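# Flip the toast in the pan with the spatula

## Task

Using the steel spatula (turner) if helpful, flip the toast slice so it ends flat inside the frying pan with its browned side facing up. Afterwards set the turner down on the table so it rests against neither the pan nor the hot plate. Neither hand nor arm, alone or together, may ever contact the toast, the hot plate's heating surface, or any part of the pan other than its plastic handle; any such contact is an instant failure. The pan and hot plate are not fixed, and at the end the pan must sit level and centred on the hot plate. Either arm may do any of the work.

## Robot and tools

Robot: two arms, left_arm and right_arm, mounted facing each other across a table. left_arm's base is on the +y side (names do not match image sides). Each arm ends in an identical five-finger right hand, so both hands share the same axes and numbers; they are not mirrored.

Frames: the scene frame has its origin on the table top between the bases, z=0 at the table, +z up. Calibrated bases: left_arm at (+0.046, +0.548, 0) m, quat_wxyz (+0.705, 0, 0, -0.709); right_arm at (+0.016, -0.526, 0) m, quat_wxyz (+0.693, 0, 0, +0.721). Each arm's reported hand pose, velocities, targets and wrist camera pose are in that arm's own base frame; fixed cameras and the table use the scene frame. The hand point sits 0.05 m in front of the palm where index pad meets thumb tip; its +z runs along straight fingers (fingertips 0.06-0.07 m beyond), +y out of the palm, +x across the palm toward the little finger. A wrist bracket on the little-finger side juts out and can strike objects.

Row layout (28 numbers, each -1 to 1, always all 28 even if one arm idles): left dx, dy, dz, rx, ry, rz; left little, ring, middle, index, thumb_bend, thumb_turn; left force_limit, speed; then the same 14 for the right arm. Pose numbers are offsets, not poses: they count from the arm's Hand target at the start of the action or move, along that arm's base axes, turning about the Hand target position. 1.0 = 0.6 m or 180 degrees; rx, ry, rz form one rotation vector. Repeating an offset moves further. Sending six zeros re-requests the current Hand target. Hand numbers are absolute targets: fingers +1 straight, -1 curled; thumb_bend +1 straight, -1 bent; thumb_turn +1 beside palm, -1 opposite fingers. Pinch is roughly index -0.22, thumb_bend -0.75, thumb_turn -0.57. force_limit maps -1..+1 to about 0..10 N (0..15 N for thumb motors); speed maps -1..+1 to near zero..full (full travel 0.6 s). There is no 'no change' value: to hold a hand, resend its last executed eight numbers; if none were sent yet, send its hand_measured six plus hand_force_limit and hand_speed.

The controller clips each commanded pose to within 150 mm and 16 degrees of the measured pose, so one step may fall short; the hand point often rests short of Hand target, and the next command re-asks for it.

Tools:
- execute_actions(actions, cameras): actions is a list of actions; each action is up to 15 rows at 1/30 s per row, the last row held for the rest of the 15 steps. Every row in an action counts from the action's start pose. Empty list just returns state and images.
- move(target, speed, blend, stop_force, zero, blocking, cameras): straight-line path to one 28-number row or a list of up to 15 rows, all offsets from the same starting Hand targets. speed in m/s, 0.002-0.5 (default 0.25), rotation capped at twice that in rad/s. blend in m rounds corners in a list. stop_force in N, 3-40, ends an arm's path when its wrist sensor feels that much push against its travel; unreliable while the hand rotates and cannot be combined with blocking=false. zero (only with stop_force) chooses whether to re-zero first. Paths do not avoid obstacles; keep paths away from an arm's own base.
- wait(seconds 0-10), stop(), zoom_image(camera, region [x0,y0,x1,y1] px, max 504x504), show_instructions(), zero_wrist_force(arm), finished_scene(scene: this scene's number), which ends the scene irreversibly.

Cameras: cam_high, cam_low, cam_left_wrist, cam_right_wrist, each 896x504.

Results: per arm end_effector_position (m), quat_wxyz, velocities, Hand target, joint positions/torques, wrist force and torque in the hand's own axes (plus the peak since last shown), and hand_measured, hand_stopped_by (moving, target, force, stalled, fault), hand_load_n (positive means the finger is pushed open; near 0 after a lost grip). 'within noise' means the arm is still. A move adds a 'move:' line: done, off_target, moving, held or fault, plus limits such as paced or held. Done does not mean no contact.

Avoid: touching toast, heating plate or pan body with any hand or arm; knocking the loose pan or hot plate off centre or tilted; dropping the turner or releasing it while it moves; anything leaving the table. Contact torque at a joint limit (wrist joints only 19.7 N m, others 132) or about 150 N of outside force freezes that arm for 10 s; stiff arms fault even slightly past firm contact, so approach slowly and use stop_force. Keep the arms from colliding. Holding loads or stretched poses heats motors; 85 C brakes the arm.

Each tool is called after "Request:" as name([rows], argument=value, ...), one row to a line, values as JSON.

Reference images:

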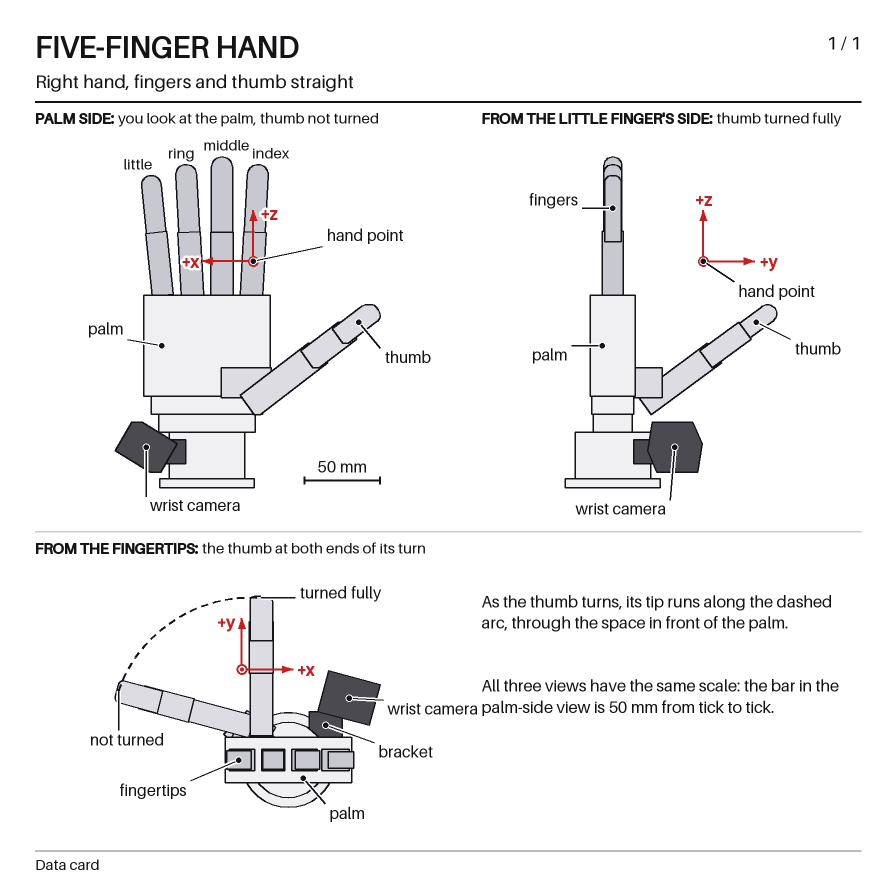

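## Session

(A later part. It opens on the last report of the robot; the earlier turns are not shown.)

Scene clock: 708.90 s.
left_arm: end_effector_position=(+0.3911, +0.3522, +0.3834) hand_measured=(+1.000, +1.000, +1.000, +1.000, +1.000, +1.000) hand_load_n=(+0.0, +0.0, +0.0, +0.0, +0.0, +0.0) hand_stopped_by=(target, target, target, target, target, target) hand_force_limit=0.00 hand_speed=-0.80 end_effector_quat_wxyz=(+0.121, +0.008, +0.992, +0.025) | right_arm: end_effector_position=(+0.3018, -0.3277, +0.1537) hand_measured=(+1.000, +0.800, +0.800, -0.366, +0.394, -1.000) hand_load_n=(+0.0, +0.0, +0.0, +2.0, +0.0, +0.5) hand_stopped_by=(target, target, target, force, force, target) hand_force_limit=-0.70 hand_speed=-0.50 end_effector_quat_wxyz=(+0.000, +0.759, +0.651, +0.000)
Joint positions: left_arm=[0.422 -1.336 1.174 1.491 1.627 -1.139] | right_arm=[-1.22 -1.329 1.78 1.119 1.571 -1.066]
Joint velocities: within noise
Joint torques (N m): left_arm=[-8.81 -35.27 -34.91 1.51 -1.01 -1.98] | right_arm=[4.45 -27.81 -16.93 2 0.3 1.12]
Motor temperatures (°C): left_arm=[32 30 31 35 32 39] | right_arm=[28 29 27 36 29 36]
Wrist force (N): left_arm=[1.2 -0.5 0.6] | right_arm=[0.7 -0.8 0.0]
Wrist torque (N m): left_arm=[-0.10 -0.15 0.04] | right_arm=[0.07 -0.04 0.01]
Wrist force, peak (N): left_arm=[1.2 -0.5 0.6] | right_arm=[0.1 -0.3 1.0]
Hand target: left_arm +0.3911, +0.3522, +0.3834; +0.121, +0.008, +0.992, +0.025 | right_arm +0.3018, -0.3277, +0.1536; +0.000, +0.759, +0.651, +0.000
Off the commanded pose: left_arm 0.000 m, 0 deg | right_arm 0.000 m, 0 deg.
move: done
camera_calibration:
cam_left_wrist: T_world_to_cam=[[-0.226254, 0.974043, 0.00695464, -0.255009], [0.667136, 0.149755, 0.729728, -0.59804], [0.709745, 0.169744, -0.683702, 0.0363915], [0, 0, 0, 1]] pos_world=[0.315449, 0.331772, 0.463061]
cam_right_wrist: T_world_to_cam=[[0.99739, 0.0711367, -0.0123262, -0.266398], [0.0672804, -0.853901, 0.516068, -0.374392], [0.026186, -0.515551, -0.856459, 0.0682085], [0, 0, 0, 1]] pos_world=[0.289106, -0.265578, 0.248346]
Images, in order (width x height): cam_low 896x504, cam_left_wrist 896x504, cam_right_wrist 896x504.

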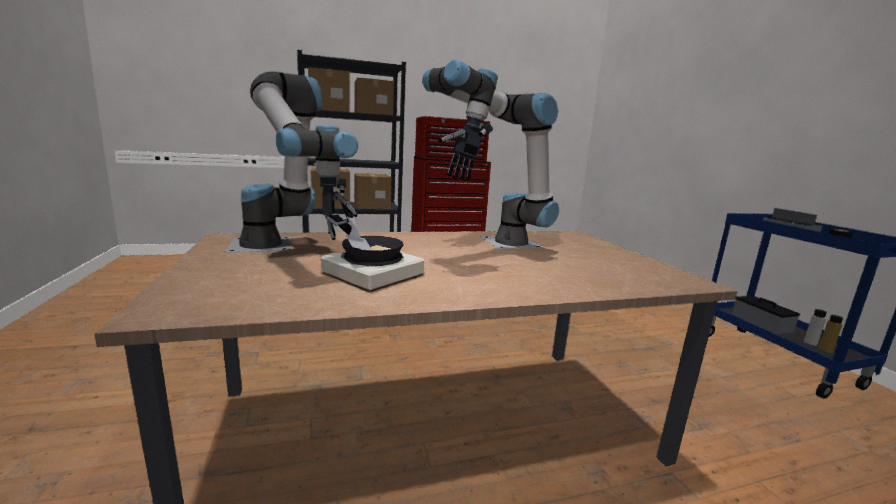

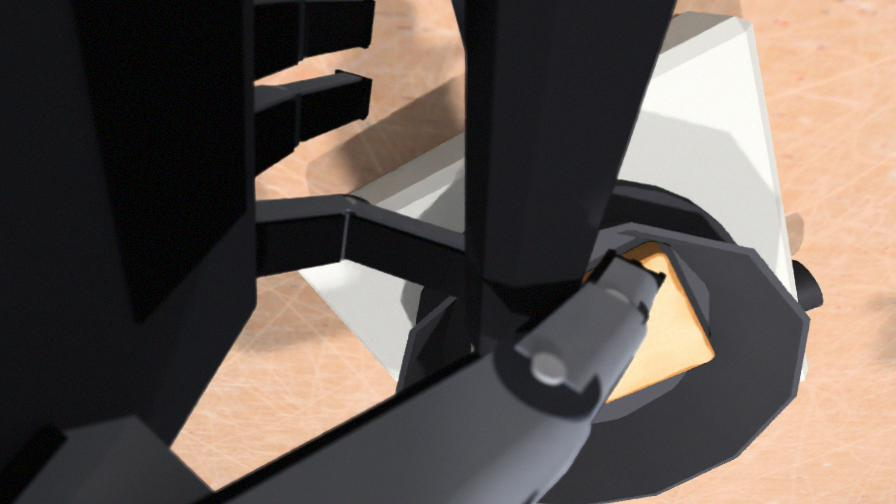

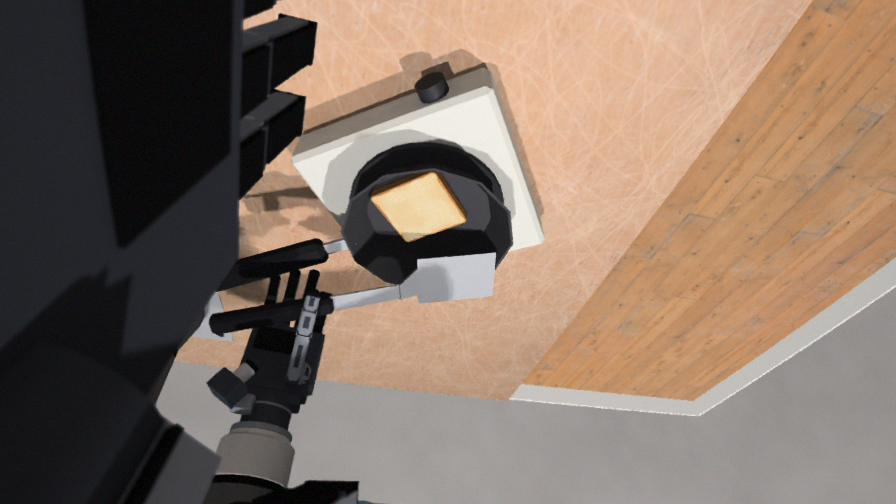

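Request:
execute_actions([
  [[0,0,0,0,0,0,1,1,1,1,1,1,0,-0.8,0,0,0,0,0,0,1,-0.5,-0.5,-0.5,0.1,-1,-0.7,-0.6]],
  [[0,0,0,0,0,0,1,1,1,1,1,1,0,-0.8,0,0,0,0,0,0,1,-0.5,-0.5,-0.5,0.1,-1,-0.7,-0.8]],
  [[0,0,0,0,0,0,1,1,1,1,1,1,0,-0.8,0,0,0,0,0,0,1,-0.5,-0.5,-0.5,0.1,-1,-0.7,-0.8]],
  [[0,0,0,0,0,0,1,1,1,1,1,1,0,-0.8,0,0,0,0,0,0,1,-0.5,-0.5,-0.5,0.1,-1,-0.7,-0.8]],
], cameras=["cam_left_wrist","cam_low","cam_right_wrist"])

Request:
zoom_image(camera="cam_low", region=[300, 180, 400, 270])

Scene clock: 714.10 s.
left_arm: end_effector_position=(+0.3911, +0.3522, +0.3834) hand_measured=(+1.000, +1.000, +1.000, +1.000, +1.000, +1.000) hand_load_n=(+0.0, +0.0, +0.0, +0.0, +0.0, +0.0) hand_stopped_by=(target, target, target, target, target, target) hand_force_limit=0.00 hand_speed=-0.80 end_effector_quat_wxyz=(+0.121, +0.008, +0.992, +0.025) | right_arm: end_effector_position=(+0.3018, -0.3277, +0.1536) hand_measured=(+1.000, -0.500, -0.398, -0.366, +0.396, -1.000) hand_load_n=(+0.0, +0.0, +2.5, +1.0, +1.0, +0.5) hand_stopped_by=(target, target, force, force, force, target) hand_force_limit=-0.70 hand_speed=-0.80 end_effector_quat_wxyz=(+0.000, +0.759, +0.651, +0.000)
Joint positions: left_arm=[0.422 -1.336 1.174 1.491 1.627 -1.139] | right_arm=[-1.22 -1.328 1.78 1.118 1.571 -1.066]
Joint velocities: within noise
Joint torques (N m): left_arm=[-10.37 -36.38 -33.78 1.65 -0.83 -1.82] | right_arm=[3.69 -25.53 -19.16 0.7 0.28 1.16]
Motor temperatures (°C): left_arm=[32 30 31 35 32 39] | right_arm=[28 29 27 36 29 36]
Wrist force (N): left_arm=[0.8 -0.6 0.2] | right_arm=[0.7 -0.6 0.2]
Wrist torque (N m): left_arm=[-0.07 -0.08 0.02] | right_arm=[0.10 -0.03 0.01]
Wrist force, peak (N): left_arm=[1.3 -0.4 0.9] | right_arm=[0.6 -1.6 0.2]
Hand target: left_arm +0.3911, +0.3522, +0.3834; +0.121, +0.008, +0.992, +0.025 | right_arm +0.3018, -0.3277, +0.1536; +0.000, +0.759, +0.651, +0.000
Off the commanded pose: left_arm 0.000 m, 0 deg | right_arm 0.000 m, 0 deg.
Step readings (end_effector_position of left_arm | right_arm):
0: (+0.3911, +0.3522, +0.3834) | (+0.3018, -0.3277, +0.1536)
1: (+0.3911, +0.3522, +0.3834) | (+0.3018, -0.3277, +0.1536)
2: (+0.3911, +0.3522, +0.3834) | (+0.3018, -0.3277, +0.1536)
4: (+0.3911, +0.3522, +0.3834) | (+0.3018, -0.3277, +0.1536)
8: (+0.3911, +0.3522, +0.3834) | (+0.3018, -0.3277, +0.1536)
15: (+0.3911, +0.3522, +0.3834) | (+0.3018, -0.3277, +0.1536)
16: (+0.3911, +0.3522, +0.3834) | (+0.3018, -0.3277, +0.1536)
17: (+0.3911, +0.3522, +0.3834) | (+0.3018, -0.3277, +0.1536)
19: (+0.3911, +0.3522, +0.3834) | (+0.3018, -0.3277, +0.1536)
23: (+0.3911, +0.3522, +0.3834) | (+0.3018, -0.3277, +0.1536)
30: (+0.3911, +0.3522, +0.3834) | (+0.3018, -0.3277, +0.1536)
31: (+0.3911, +0.3522, +0.3834) | (+0.3018, -0.3277, +0.1536)
32: (+0.3911, +0.3522, +0.3834) | (+0.3018, -0.3277, +0.1536)
34: (+0.3911, +0.3522, +0.3834) | (+0.3018, -0.3277, +0.1536)
38: (+0.3911, +0.3522, +0.3834) | (+0.3018, -0.3277, +0.1536)
45: (+0.3911, +0.3522, +0.3834) | (+0.3018, -0.3277, +0.1536)
46: (+0.3911, +0.3522, +0.3834) | (+0.3018, -0.3277, +0.1536)
47: (+0.3911, +0.3522, +0.3834) | (+0.3018, -0.3277, +0.1536)
49: (+0.3911, +0.3522, +0.3834) | (+0.3018, -0.3277, +0.1536)
53: (+0.3911, +0.3522, +0.3834) | (+0.3018, -0.3277, +0.1536)
60: (+0.3911, +0.3522, +0.3834) | (+0.3018, -0.3277, +0.1536)
camera_calibration:
cam_left_wrist: T_world_to_cam=[[-0.226254, 0.974043, 0.00695468, -0.255009], [0.667136, 0.149755, 0.729728, -0.59804], [0.709745, 0.169744, -0.683702, 0.0363915], [0, 0, 0, 1]] pos_world=[0.315449, 0.331772, 0.463061]
cam_right_wrist: T_world_to_cam=[[0.99739, 0.0711365, -0.0123205, -0.266401], [0.0672768, -0.853891, 0.516086, -0.374319], [0.0261922, -0.515568, -0.856448, 0.0680791], [0, 0, 0, 1]] pos_world=[0.289105, -0.265577, 0.248205]
Images, in order (width x height): cam_low 896x504, cam_left_wrist 896x504, cam_right_wrist 896x504.

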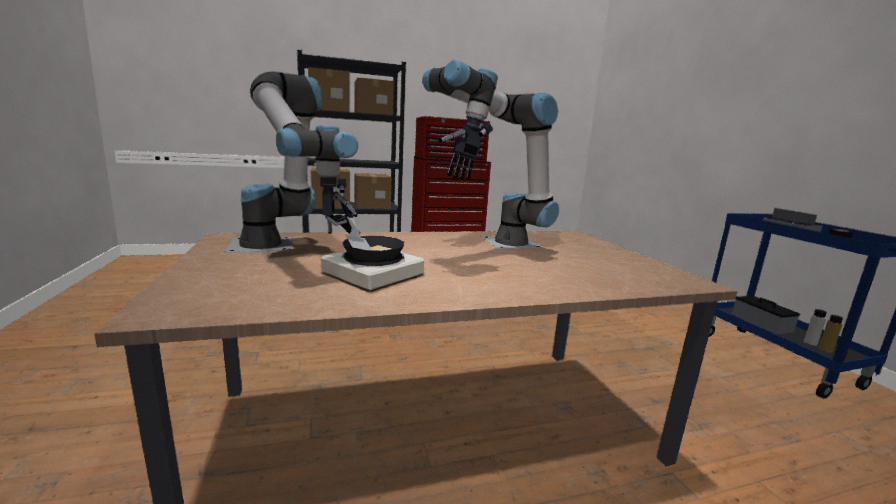

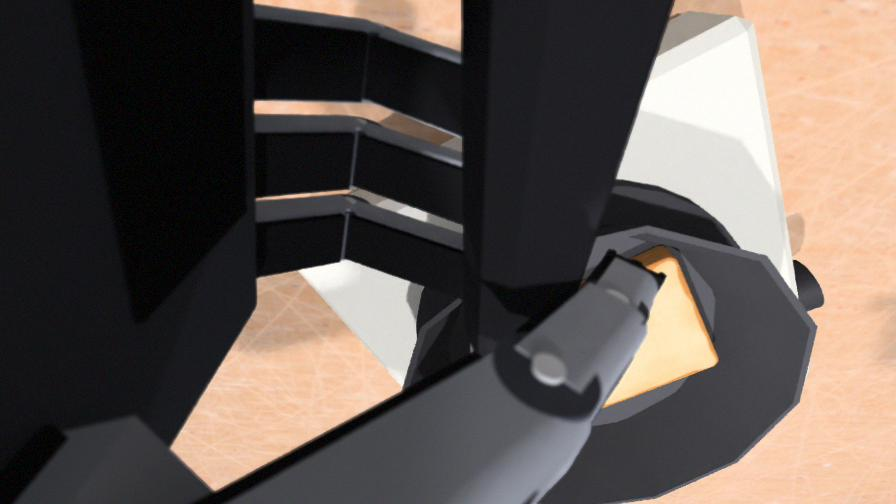

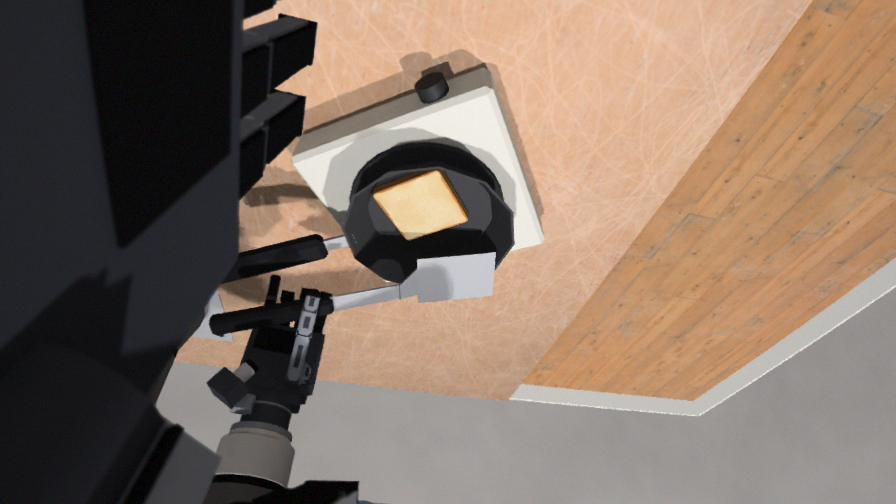

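Scaled by 5.040 from the camera's 896x504 image, which has a finer 1280x720 frame.

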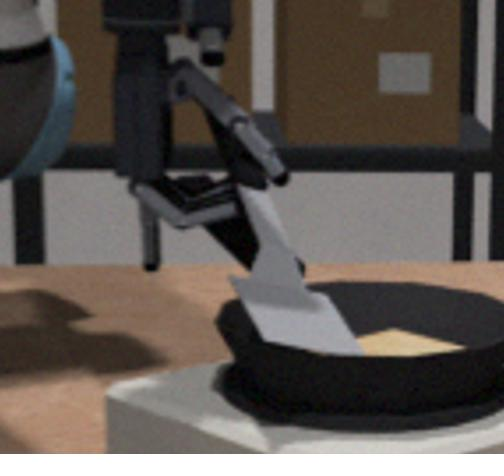

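Request:
execute_actions([
  [[0,0,0,0,0,0,1,1,1,1,1,1,0,-0.8,0,0,0,0,0,0,1,-0.5,-0.6,-0.6,0.0,-1,-0.3,-0.92]],
  [[0,0,0,0,0,0,1,1,1,1,1,1,0,-0.8,0,0,0,0,0,0,1,-0.5,-0.6,-0.6,0.0,-1,-0.3,-0.92]],
  [[0,0,0,0,0,0,1,1,1,1,1,1,0,-0.8,0,0,0,0,0,0,1,-0.5,-0.61,-0.61,-0.02,-1,0.2,-0.92]],
  [[0,0,0,0,0,0,1,1,1,1,1,1,0,-0.8,0,0,0,0,0,0,1,-0.5,-0.61,-0.61,-0.02,-1,0.2,-0.92]],
], cameras=["cam_left_wrist","cam_low","cam_right_wrist"])

Request:
zoom_image(camera="cam_low", region=[300, 180, 400, 270])

Scene clock: 718.53 s.
left_arm: end_effector_position=(+0.3911, +0.3522, +0.3834) hand_measured=(+1.000, +1.000, +1.000, +1.000, +1.000, +1.000) hand_load_n=(+0.0, +0.0, +0.0, +0.0, +0.0, +0.0) hand_stopped_by=(target, target, target, target, target, target) hand_force_limit=0.00 hand_speed=-0.80 end_effector_quat_wxyz=(+0.121, +0.008, +0.992, +0.025) | right_arm: end_effector_position=(+0.3018, -0.3277, +0.1536) hand_measured=(+1.000, -0.500, -0.414, -0.386, +0.356, -1.000) hand_load_n=(+0.0, +0.0, +7.0, +6.5, +8.5, +0.0) hand_stopped_by=(target, target, force, force, force, target) hand_force_limit=0.20 hand_speed=-0.92 end_effector_quat_wxyz=(+0.000, +0.759, +0.651, +0.000)
Joint positions: left_arm=[0.422 -1.336 1.174 1.491 1.627 -1.139] | right_arm=[-1.22 -1.328 1.78 1.118 1.571 -1.066]
Joint velocities: within noise
Joint torques (N m): left_arm=[-9.52 -36.63 -34.34 1.42 -0.86 -1.89] | right_arm=[3.53 -26.37 -22.72 0.87 0.21 1.17]
Motor temperatures (°C): left_arm=[32 30 31 35 32 39] | right_arm=[28 29 27 36 29 36]
Wrist force (N): left_arm=[1.0 0.0 0.3] | right_arm=[0.8 -0.5 0.5]
Wrist torque (N m): left_arm=[0.01 -0.10 0.04] | right_arm=[0.11 0.00 0.01]
Wrist force, peak (N): left_arm=[1.4 -0.3 0.4] | right_arm=[1.1 -0.7 0.4]
Hand target: left_arm +0.3911, +0.3522, +0.3834; +0.121, +0.008, +0.992, +0.025 | right_arm +0.3018, -0.3277, +0.1536; +0.000, +0.759, +0.651, +0.000
Off the commanded pose: left_arm 0.000 m, 0 deg | right_arm 0.000 m, 0 deg.
Step readings (end_effector_position of left_arm | right_arm):
0: (+0.3911, +0.3522, +0.3834) | (+0.3018, -0.3277, +0.1536)
1: (+0.3911, +0.3522, +0.3834) | (+0.3018, -0.3277, +0.1536)
2: (+0.3911, +0.3522, +0.3834) | (+0.3018, -0.3277, +0.1536)
4: (+0.3911, +0.3522, +0.3834) | (+0.3018, -0.3277, +0.1536)
8: (+0.3911, +0.3522, +0.3834) | (+0.3018, -0.3277, +0.1536)
15: (+0.3911, +0.3522, +0.3834) | (+0.3018, -0.3277, +0.1536)
16: (+0.3911, +0.3522, +0.3834) | (+0.3018, -0.3277, +0.1536)
17: (+0.3911, +0.3522, +0.3834) | (+0.3018, -0.3277, +0.1536)
19: (+0.3911, +0.3522, +0.3834) | (+0.3018, -0.3277, +0.1536)
23: (+0.3911, +0.3522, +0.3834) | (+0.3018, -0.3277, +0.1536)
30: (+0.3911, +0.3522, +0.3834) | (+0.3018, -0.3277, +0.1536)
31: (+0.3911, +0.3522, +0.3834) | (+0.3018, -0.3277, +0.1536)
32: (+0.3911, +0.3522, +0.3834) | (+0.3018, -0.3277, +0.1536)
34: (+0.3911, +0.3522, +0.3834) | (+0.3018, -0.3277, +0.1536)
38: (+0.3911, +0.3522, +0.3834) | (+0.3018, -0.3277, +0.1536)
45: (+0.3911, +0.3522, +0.3834) | (+0.3018, -0.3277, +0.1536)
46: (+0.3911, +0.3522, +0.3834) | (+0.3018, -0.3277, +0.1536)
47: (+0.3911, +0.3522, +0.3834) | (+0.3018, -0.3277, +0.1536)
49: (+0.3911, +0.3522, +0.3834) | (+0.3018, -0.3277, +0.1536)
53: (+0.3911, +0.3522, +0.3834) | (+0.3018, -0.3277, +0.1536)
60: (+0.3911, +0.3522, +0.3834) | (+0.3018, -0.3277, +0.1536)
camera_calibration:
cam_left_wrist: T_world_to_cam=[[-0.226254, 0.974043, 0.00695467, -0.255009], [0.667136, 0.149755, 0.729728, -0.59804], [0.709745, 0.169744, -0.683702, 0.0363915], [0, 0, 0, 1]] pos_world=[0.315449, 0.331772, 0.463061]
cam_right_wrist: T_world_to_cam=[[0.997391, 0.0711363, -0.0123204, -0.266401], [0.0672766, -0.853891, 0.516086, -0.374319], [0.0261922, -0.515568, -0.856448, 0.068079], [0, 0, 0, 1]] pos_world=[0.289105, -0.265577, 0.248205]
Images, in order (width x height): cam_low 896x504, cam_left_wrist 896x504, cam_right_wrist 896x504.

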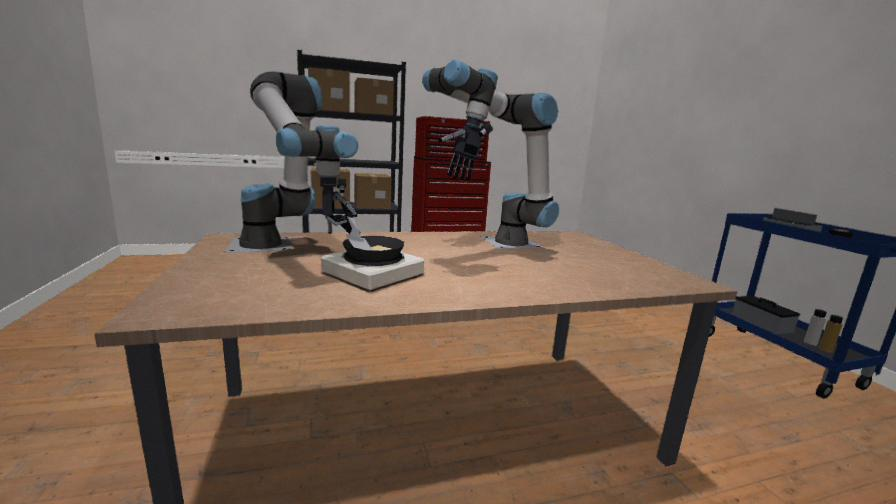

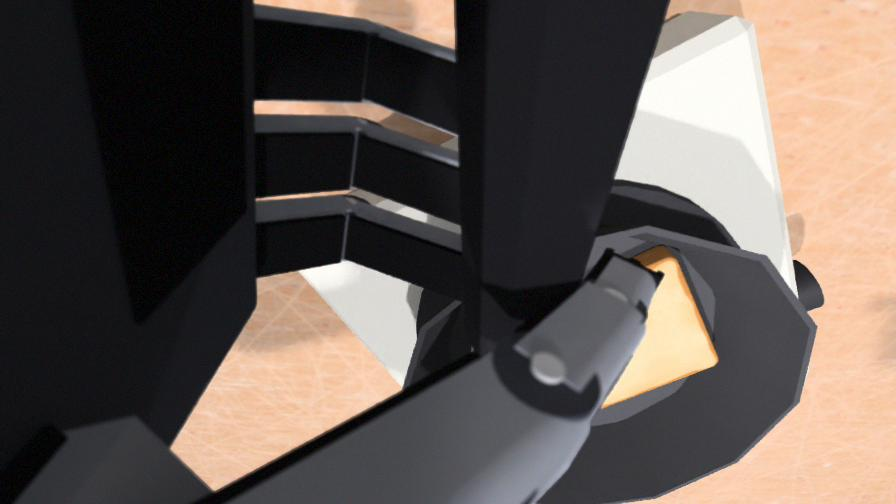

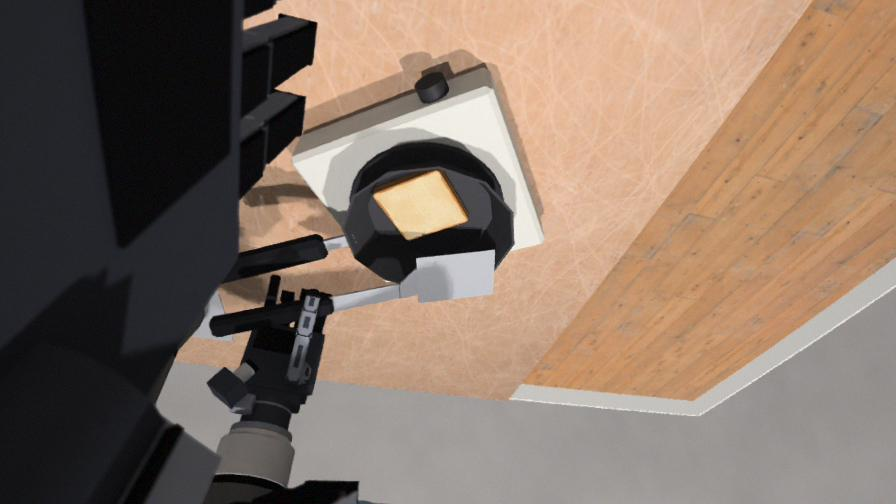

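Scaled by 5.040 from the camera's 896x504 image, which has a finer 1280x720 frame.

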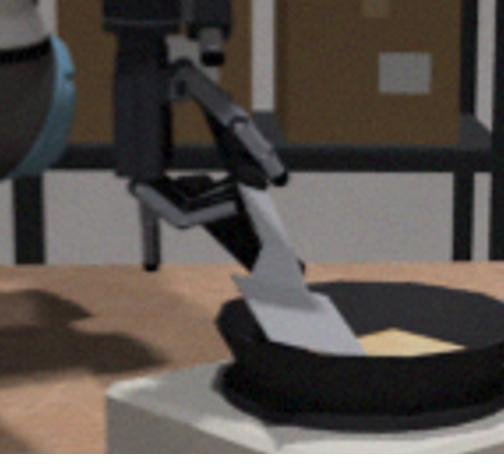

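Request:
wait(seconds=0.1)

Scene clock: 726.20 s.
left_arm: end_effector_position=(+0.3911, +0.3522, +0.3834) hand_measured=(+1.000, +1.000, +1.000, +1.000, +1.000, +1.000) hand_load_n=(+0.0, +0.0, +0.0, +0.5, +0.0, +0.0) hand_stopped_by=(target, target, target, target, target, target) hand_force_limit=0.00 hand_speed=-0.80 end_effector_quat_wxyz=(+0.121, +0.008, +0.992, +0.025) | right_arm: end_effector_position=(+0.3018, -0.3277, +0.1536) hand_measured=(+1.000, -0.500, -0.414, -0.386, +0.356, -1.000) hand_load_n=(+0.0, +0.0, +7.0, +6.0, +8.5, +0.0) hand_stopped_by=(target, target, force, force, force, target) hand_force_limit=0.20 hand_speed=-0.92 end_effector_quat_wxyz=(+0.000, +0.759, +0.651, +0.000)
Joint positions: left_arm=[0.422 -1.336 1.174 1.491 1.627 -1.139] | right_arm=[-1.22 -1.328 1.78 1.118 1.571 -1.066]
Joint velocities: within noise
Joint torques (N m): left_arm=[-9.33 -35.44 -33.9 1.44 -1.12 -1.9] | right_arm=[4.1 -26.22 -25.64 0.89 0.01 1.11]
Motor temperatures (°C): left_arm=[32 30 31 35 32 39] | right_arm=[28 29 27 36 29 36]
Wrist force (N): left_arm=[1.1 0.0 0.2] | right_arm=[0.9 -0.6 0.4]
Wrist torque (N m): left_arm=[0.01 -0.11 0.05] | right_arm=[0.10 -0.01 0.01]
Wrist force, peak (N): left_arm=[1.5 -0.2 0.4] | right_arm=[0.9 -0.7 0.7]
Hand target: left_arm +0.3911, +0.3522, +0.3834; +0.121, +0.008, +0.992, +0.025 | right_arm +0.3018, -0.3277, +0.1536; +0.000, +0.759, +0.651, +0.000
Off the commanded pose: left_arm 0.000 m, 0 deg | right_arm 0.000 m, 0 deg.
wait: 0.10 s; at rest from the start
camera_calibration:
cam_left_wrist: T_world_to_cam=[[-0.226254, 0.974043, 0.00695464, -0.255009], [0.667136, 0.149755, 0.729728, -0.59804], [0.709745, 0.169744, -0.683702, 0.0363915], [0, 0, 0, 1]] pos_world=[0.315449, 0.331772, 0.463061]
cam_right_wrist: T_world_to_cam=[[0.997391, 0.0711364, -0.0123194, -0.266401], [0.067276, -0.853889, 0.516089, -0.37432], [0.0261932, -0.515571, -0.856447, 0.0680777], [0, 0, 0, 1]] pos_world=[0.289106, -0.265578, 0.248205]

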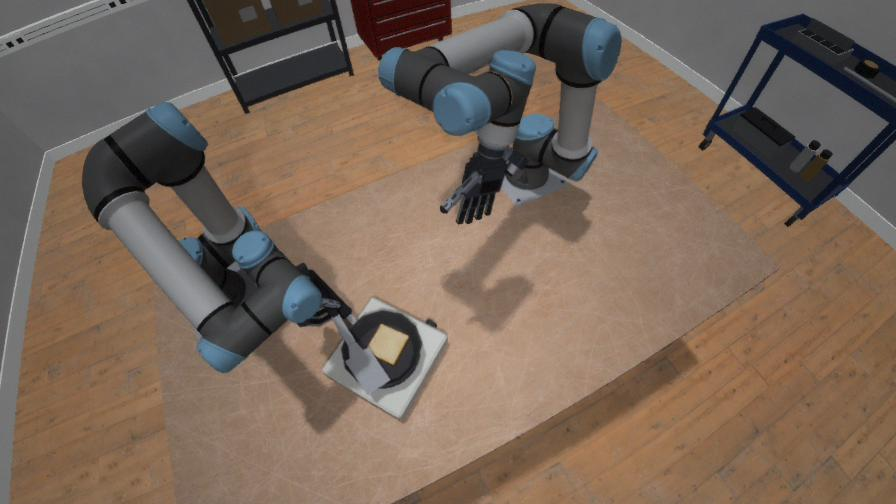

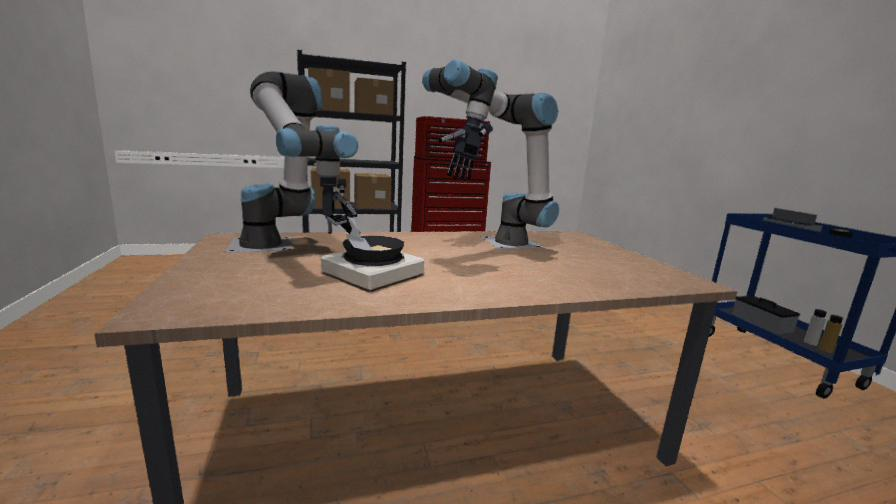

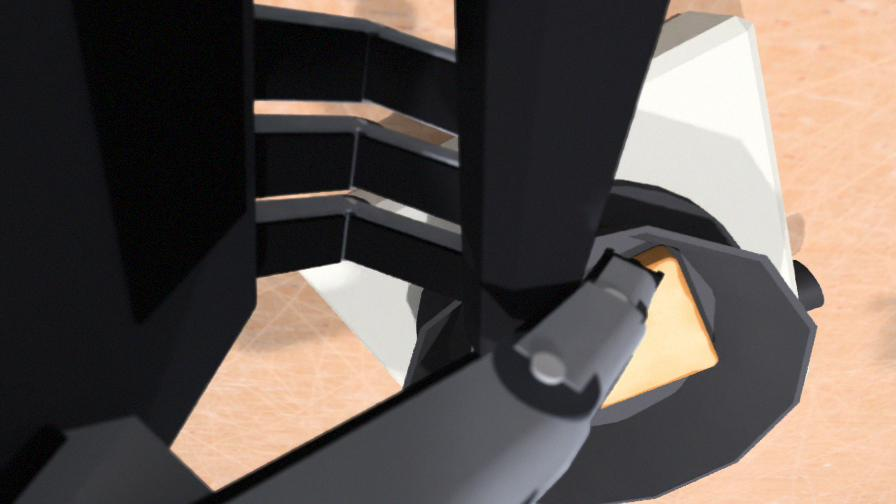

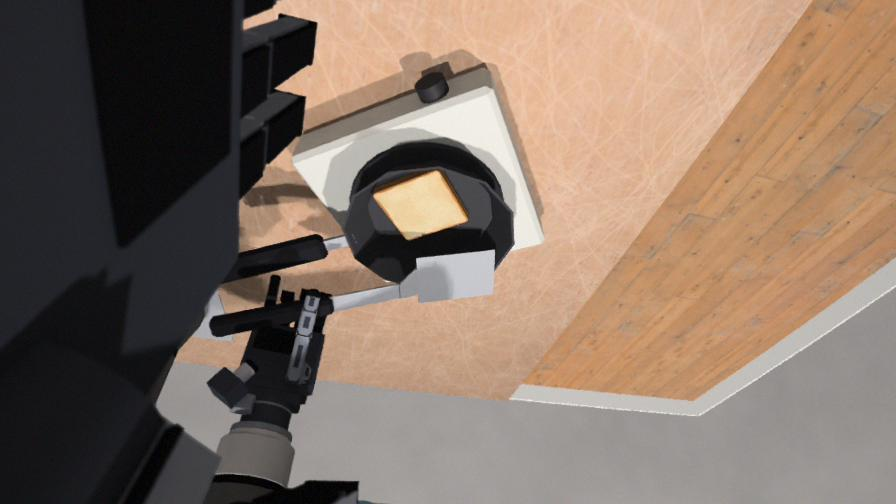

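Request:
move(target=[0,0,0,0,0,0,1,1,1,1,1,1,0,-0.8, 0,0,0,0,0,0, 1,-0.5,-0.64,-0.64,-0.06,-1,0.6,-0.92], cameras=["cam_right_wrist","cam_left_wrist"])

Request:
move(target=[0,0,0,0,0,0,1,1,1,1,1,1,0,-0.8, 0,0,0.05,0,0,0, 1,-0.5,-0.64,-0.64,-0.06,-1,0.6,-0.92], speed=0.03, cameras=["cam_right_wrist","cam_left_wrist"])

Scene clock: 728.07 s.
left_arm: end_effector_position=(+0.3911, +0.3522, +0.3834) hand_measured=(+1.000, +1.000, +1.000, +1.000, +1.000, +1.000) hand_load_n=(+0.0, +0.0, +0.0, +0.0, +0.0, +0.0) hand_stopped_by=(target, target, target, target, target, target) hand_force_limit=0.00 hand_speed=-0.80 end_effector_quat_wxyz=(+0.121, +0.008, +0.992, +0.025) | right_arm: end_effector_position=(+0.3018, -0.3277, +0.1536) hand_measured=(+1.000, -0.500, -0.416, -0.392, +0.348, -1.000) hand_load_n=(+0.0, +0.5, +7.5, +9.0, +11.5, -0.5) hand_stopped_by=(target, target, force, force, force, target) hand_force_limit=0.60 hand_speed=-0.92 end_effector_quat_wxyz=(+0.000, +0.759, +0.651, +0.000)
Joint positions: left_arm=[0.422 -1.336 1.174 1.491 1.627 -1.139] | right_arm=[-1.22 -1.328 1.78 1.118 1.571 -1.066]
Joint velocities: within noise
Joint torques (N m): left_arm=[-8.23 -35.39 -34.71 1.32 -0.91 -1.98] | right_arm=[4.16 -27.24 -26.51 0.79 0.23 1.1]
Motor temperatures (°C): left_arm=[32 30 31 35 32 39] | right_arm=[28 29 27 36 29 36]
Wrist force (N): left_arm=[1.2 -0.3 0.3] | right_arm=[0.5 -0.5 0.6]
Wrist torque (N m): left_arm=[-0.04 -0.13 0.04] | right_arm=[0.11 0.02 0.01]
Wrist force, peak (N): left_arm=[1.4 -0.3 0.3] | right_arm=[1.1 -0.6 0.2]
Hand target: left_arm +0.3911, +0.3522, +0.3834; +0.121, +0.008, +0.992, +0.025 | right_arm +0.3018, -0.3277, +0.1536; +0.000, +0.759, +0.651, +0.000
Off the commanded pose: left_arm 0.000 m, 0 deg | right_arm 0.000 m, 0 deg.
move: done
camera_calibration:
cam_left_wrist: T_world_to_cam=[[-0.226254, 0.974043, 0.00695462, -0.255009], [0.667136, 0.149755, 0.729728, -0.59804], [0.709745, 0.169744, -0.683702, 0.0363915], [0, 0, 0, 1]] pos_world=[0.315449, 0.331772, 0.463061]
cam_right_wrist: T_world_to_cam=[[0.997391, 0.0711364, -0.0123194, -0.266401], [0.067276, -0.853889, 0.516089, -0.37432], [0.0261933, -0.515571, -0.856446, 0.0680776], [0, 0, 0, 1]] pos_world=[0.289106, -0.265578, 0.248206]
Images, in order (width x height): cam_left_wrist 896x504, cam_right_wrist 896x504.

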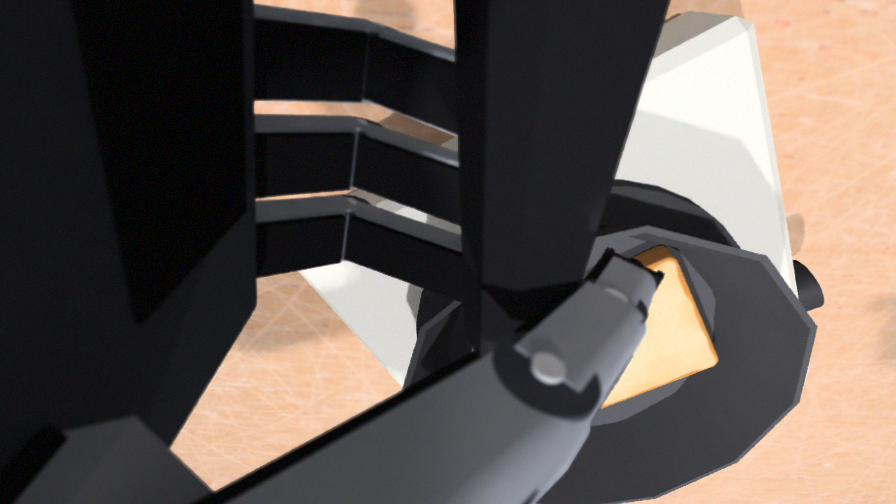

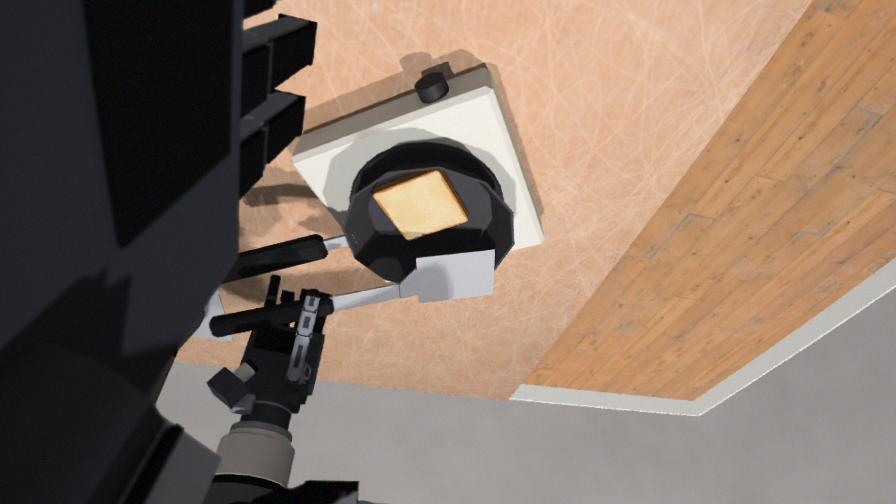

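Scene clock: 729.37 s.
left_arm: end_effector_position=(+0.3911, +0.3522, +0.3834) hand_measured=(+1.000, +1.000, +1.000, +1.000, +1.000, +1.000) hand_load_n=(+0.0, +0.0, +0.0, +0.0, +0.0, +0.0) hand_stopped_by=(target, target, target, target, target, target) hand_force_limit=0.00 hand_speed=-0.80 end_effector_quat_wxyz=(+0.121, +0.008, +0.992, +0.025) | right_arm: end_effector_position=(+0.3018, -0.3277, +0.1837) hand_measured=(+1.000, -0.500, -0.416, -0.392, +0.348, -1.000) hand_load_n=(+0.0, +0.0, +6.5, +9.5, +12.0, +0.0) hand_stopped_by=(target, target, force, force, force, target) hand_force_limit=0.60 hand_speed=-0.92 end_effector_quat_wxyz=(+0.000, +0.759, +0.651, +0.000) end_effector_velocity=(+0.000, +0.000, -0.001) end_effector_angular_velocity=(-0.002, -0.002, +0.000)
Joint positions: left_arm=[0.422 -1.336 1.174 1.491 1.627 -1.139] | right_arm=[-1.22 -1.357 1.733 1.194 1.571 -1.066]
Joint velocities: left_arm=[within noise] | right_arm=[0.001 0.001 0.003 -0.006 -0.001 0.001]
Joint torques (N m): left_arm=[-9.4 -35.65 -33.07 1.34 -1.23 -1.9] | right_arm=[4.25 -24 -15.24 0.83 -0.47 1.07]
Motor temperatures (°C): left_arm=[32 30 31 35 32 39] | right_arm=[28 29 27 36 29 36]
Wrist force (N): left_arm=[1.0 -0.3 0.6] | right_arm=[0.5 -0.2 0.9]
Wrist torque (N m): left_arm=[-0.05 -0.10 0.02] | right_arm=[0.14 0.02 0.04]
Wrist force, peak (N): left_arm=[1.3 -0.4 0.1] | right_arm=[0.2 -0.1 1.4]
Hand target: left_arm +0.3911, +0.3522, +0.3834; +0.121, +0.008, +0.992, +0.025 | right_arm +0.3018, -0.3277, +0.1836; +0.000, +0.759, +0.651, +0.000
Off the commanded pose: left_arm 0.000 m, 0 deg | right_arm 0.000 m, 0 deg.
move: done
camera_calibration:
cam_left_wrist: T_world_to_cam=[[-0.226255, 0.974043, 0.00695467, -0.255009], [0.667136, 0.149755, 0.729728, -0.59804], [0.709745, 0.169744, -0.683702, 0.0363915], [0, 0, 0, 1]] pos_world=[0.315449, 0.331772, 0.463061]
cam_right_wrist: T_world_to_cam=[[0.997391, 0.0711358, -0.0123126, -0.26603], [0.0672714, -0.853877, 0.516109, -0.389873], [0.0262004, -0.515591, -0.856434, 0.0938875], [0, 0, 0, 1]] pos_world=[0.289103, -0.265572, 0.27835]
Images, in order (width x height): cam_left_wrist 896x504, cam_right_wrist 896x504.

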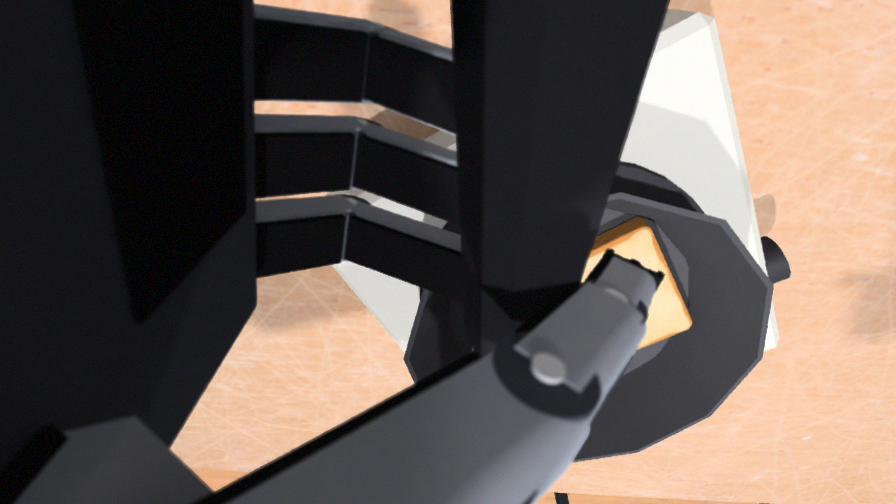

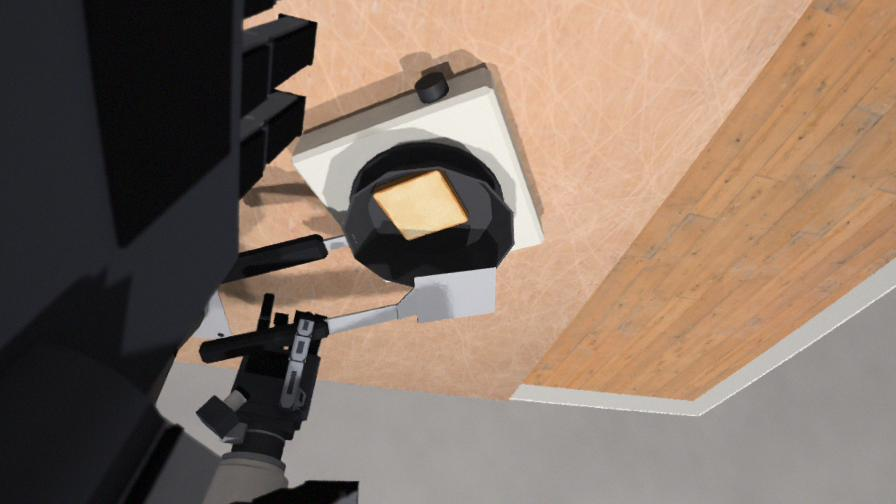

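Request:
move(target=[0,0,0,0,0,0,1,1,1,1,1,1,0,-0.8, 0,0,0.15,0,0,0, 1,-0.5,-0.64,-0.64,-0.06,-1,0.6,-0.92], speed=0.05)

Scene clock: 732.03 s.
left_arm: end_effector_position=(+0.3911, +0.3522, +0.3834) hand_measured=(+1.000, +1.000, +1.000, +1.000, +1.000, +1.000) hand_load_n=(+0.0, +0.0, +0.0, +0.0, +0.0, +0.0) hand_stopped_by=(target, target, target, target, target, target) hand_force_limit=0.00 hand_speed=-0.80 end_effector_quat_wxyz=(+0.121, +0.008, +0.992, +0.025) | right_arm: end_effector_position=(+0.3018, -0.3277, +0.2736) hand_measured=(+1.000, -0.500, -0.416, -0.392, +0.348, -1.000) hand_load_n=(+0.0, +0.0, +6.5, +10.0, +12.0, +0.0) hand_stopped_by=(target, target, force, force, force, target) hand_force_limit=0.60 hand_speed=-0.92 end_effector_quat_wxyz=(+0.000, +0.759, +0.651, +0.000)
Joint positions: left_arm=[0.422 -1.336 1.174 1.491 1.627 -1.139] | right_arm=[-1.22 -1.413 1.562 1.421 1.571 -1.066]
Joint velocities: within noise
Joint torques (N m): left_arm=[-8.28 -35.63 -33.07 1.6 -0.97 -2.02] | right_arm=[0.84 -23.21 -15.27 0.68 -0.24 0.26]
Motor temperatures (°C): left_arm=[32 30 31 35 32 39] | right_arm=[28 29 27 36 29 36]
Wrist force (N): left_arm=[0.9 -0.1 0.2] | right_arm=[0.2 -0.1 0.5]
Wrist torque (N m): left_arm=[0.00 -0.08 0.03] | right_arm=[0.17 0.09 0.03]
Wrist force, peak (N): left_arm=[1.2 -0.6 0.2] | right_arm=[0.2 -0.2 1.5]
Hand target: left_arm +0.3911, +0.3522, +0.3834; +0.121, +0.008, +0.992, +0.025 | right_arm +0.3018, -0.3277, +0.2736; +0.000, +0.759, +0.651, +0.000
Off the commanded pose: left_arm 0.000 m, 0 deg | right_arm 0.000 m, 0 deg.
move: done
camera_calibration:
cam_left_wrist: T_world_to_cam=[[-0.226254, 0.974043, 0.00695468, -0.255009], [0.667136, 0.149754, 0.729728, -0.59804], [0.709745, 0.169744, -0.683702, 0.0363915], [0, 0, 0, 1]] pos_world=[0.315449, 0.331772, 0.463061]
cam_right_wrist: T_world_to_cam=[[0.997391, 0.0711353, -0.0122624, -0.264941], [0.0672429, -0.853837, 0.51618, -0.436274], [0.0262485, -0.515658, -0.856393, 0.170859], [0, 0, 0, 1]] pos_world=[0.289102, -0.265555, 0.368269]

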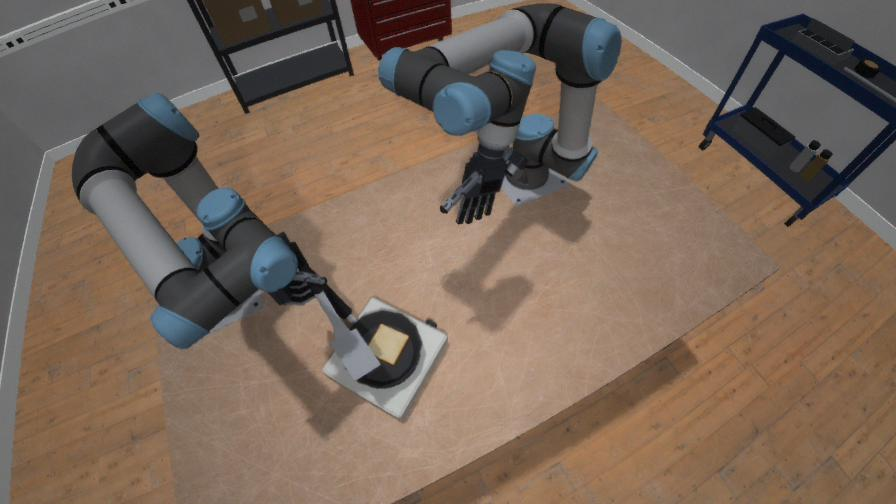

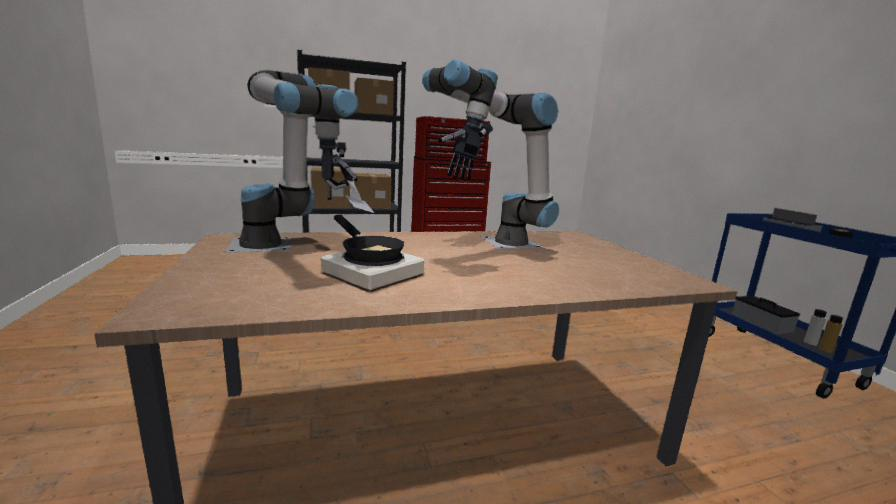

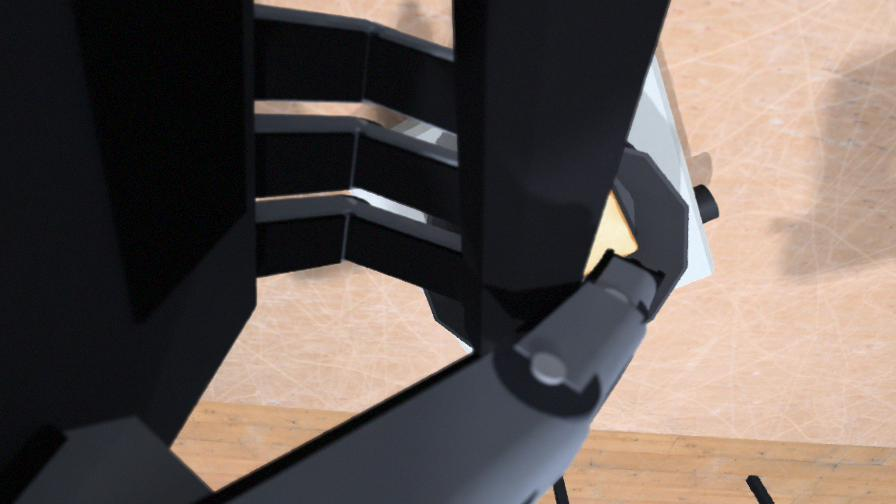

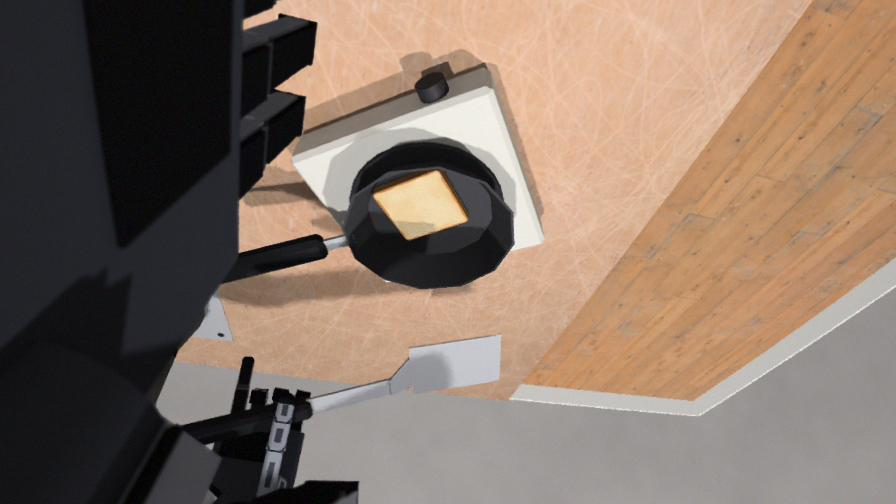

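Request:
zoom_image(camera="cam_low", region=[250, 100, 430, 280])

Request:
zoom_image(camera="cam_right_wrist", region=[160, 300, 520, 504])

Request:
zoom_image(camera="cam_high", region=[240, 220, 460, 420])

Scaled by 2.800 from the camera's 896x504 image, which has a finer 1280x720 frame.

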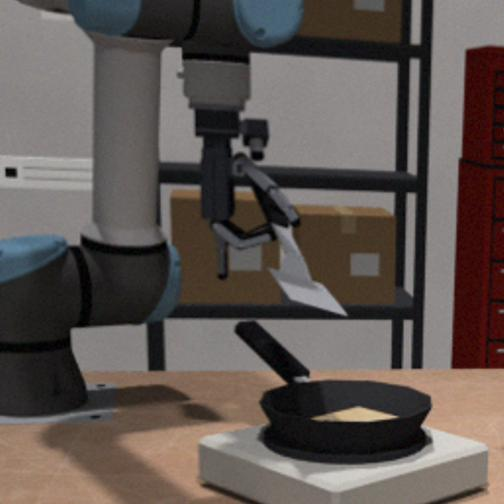

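Scaled by 1.400 from the camera's 896x504 image, which has a finer 1280x720 frame.

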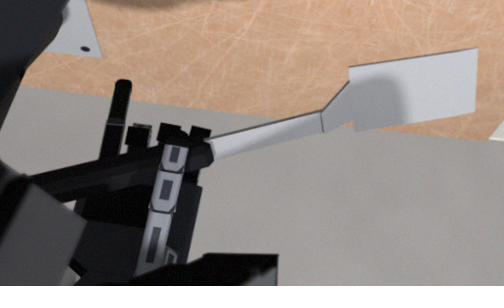

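Scaled by 2.291 from the camera's 896x504 image, which has a finer 1280x720 frame.

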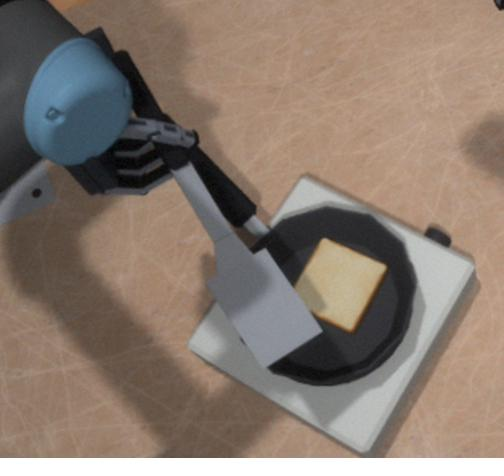

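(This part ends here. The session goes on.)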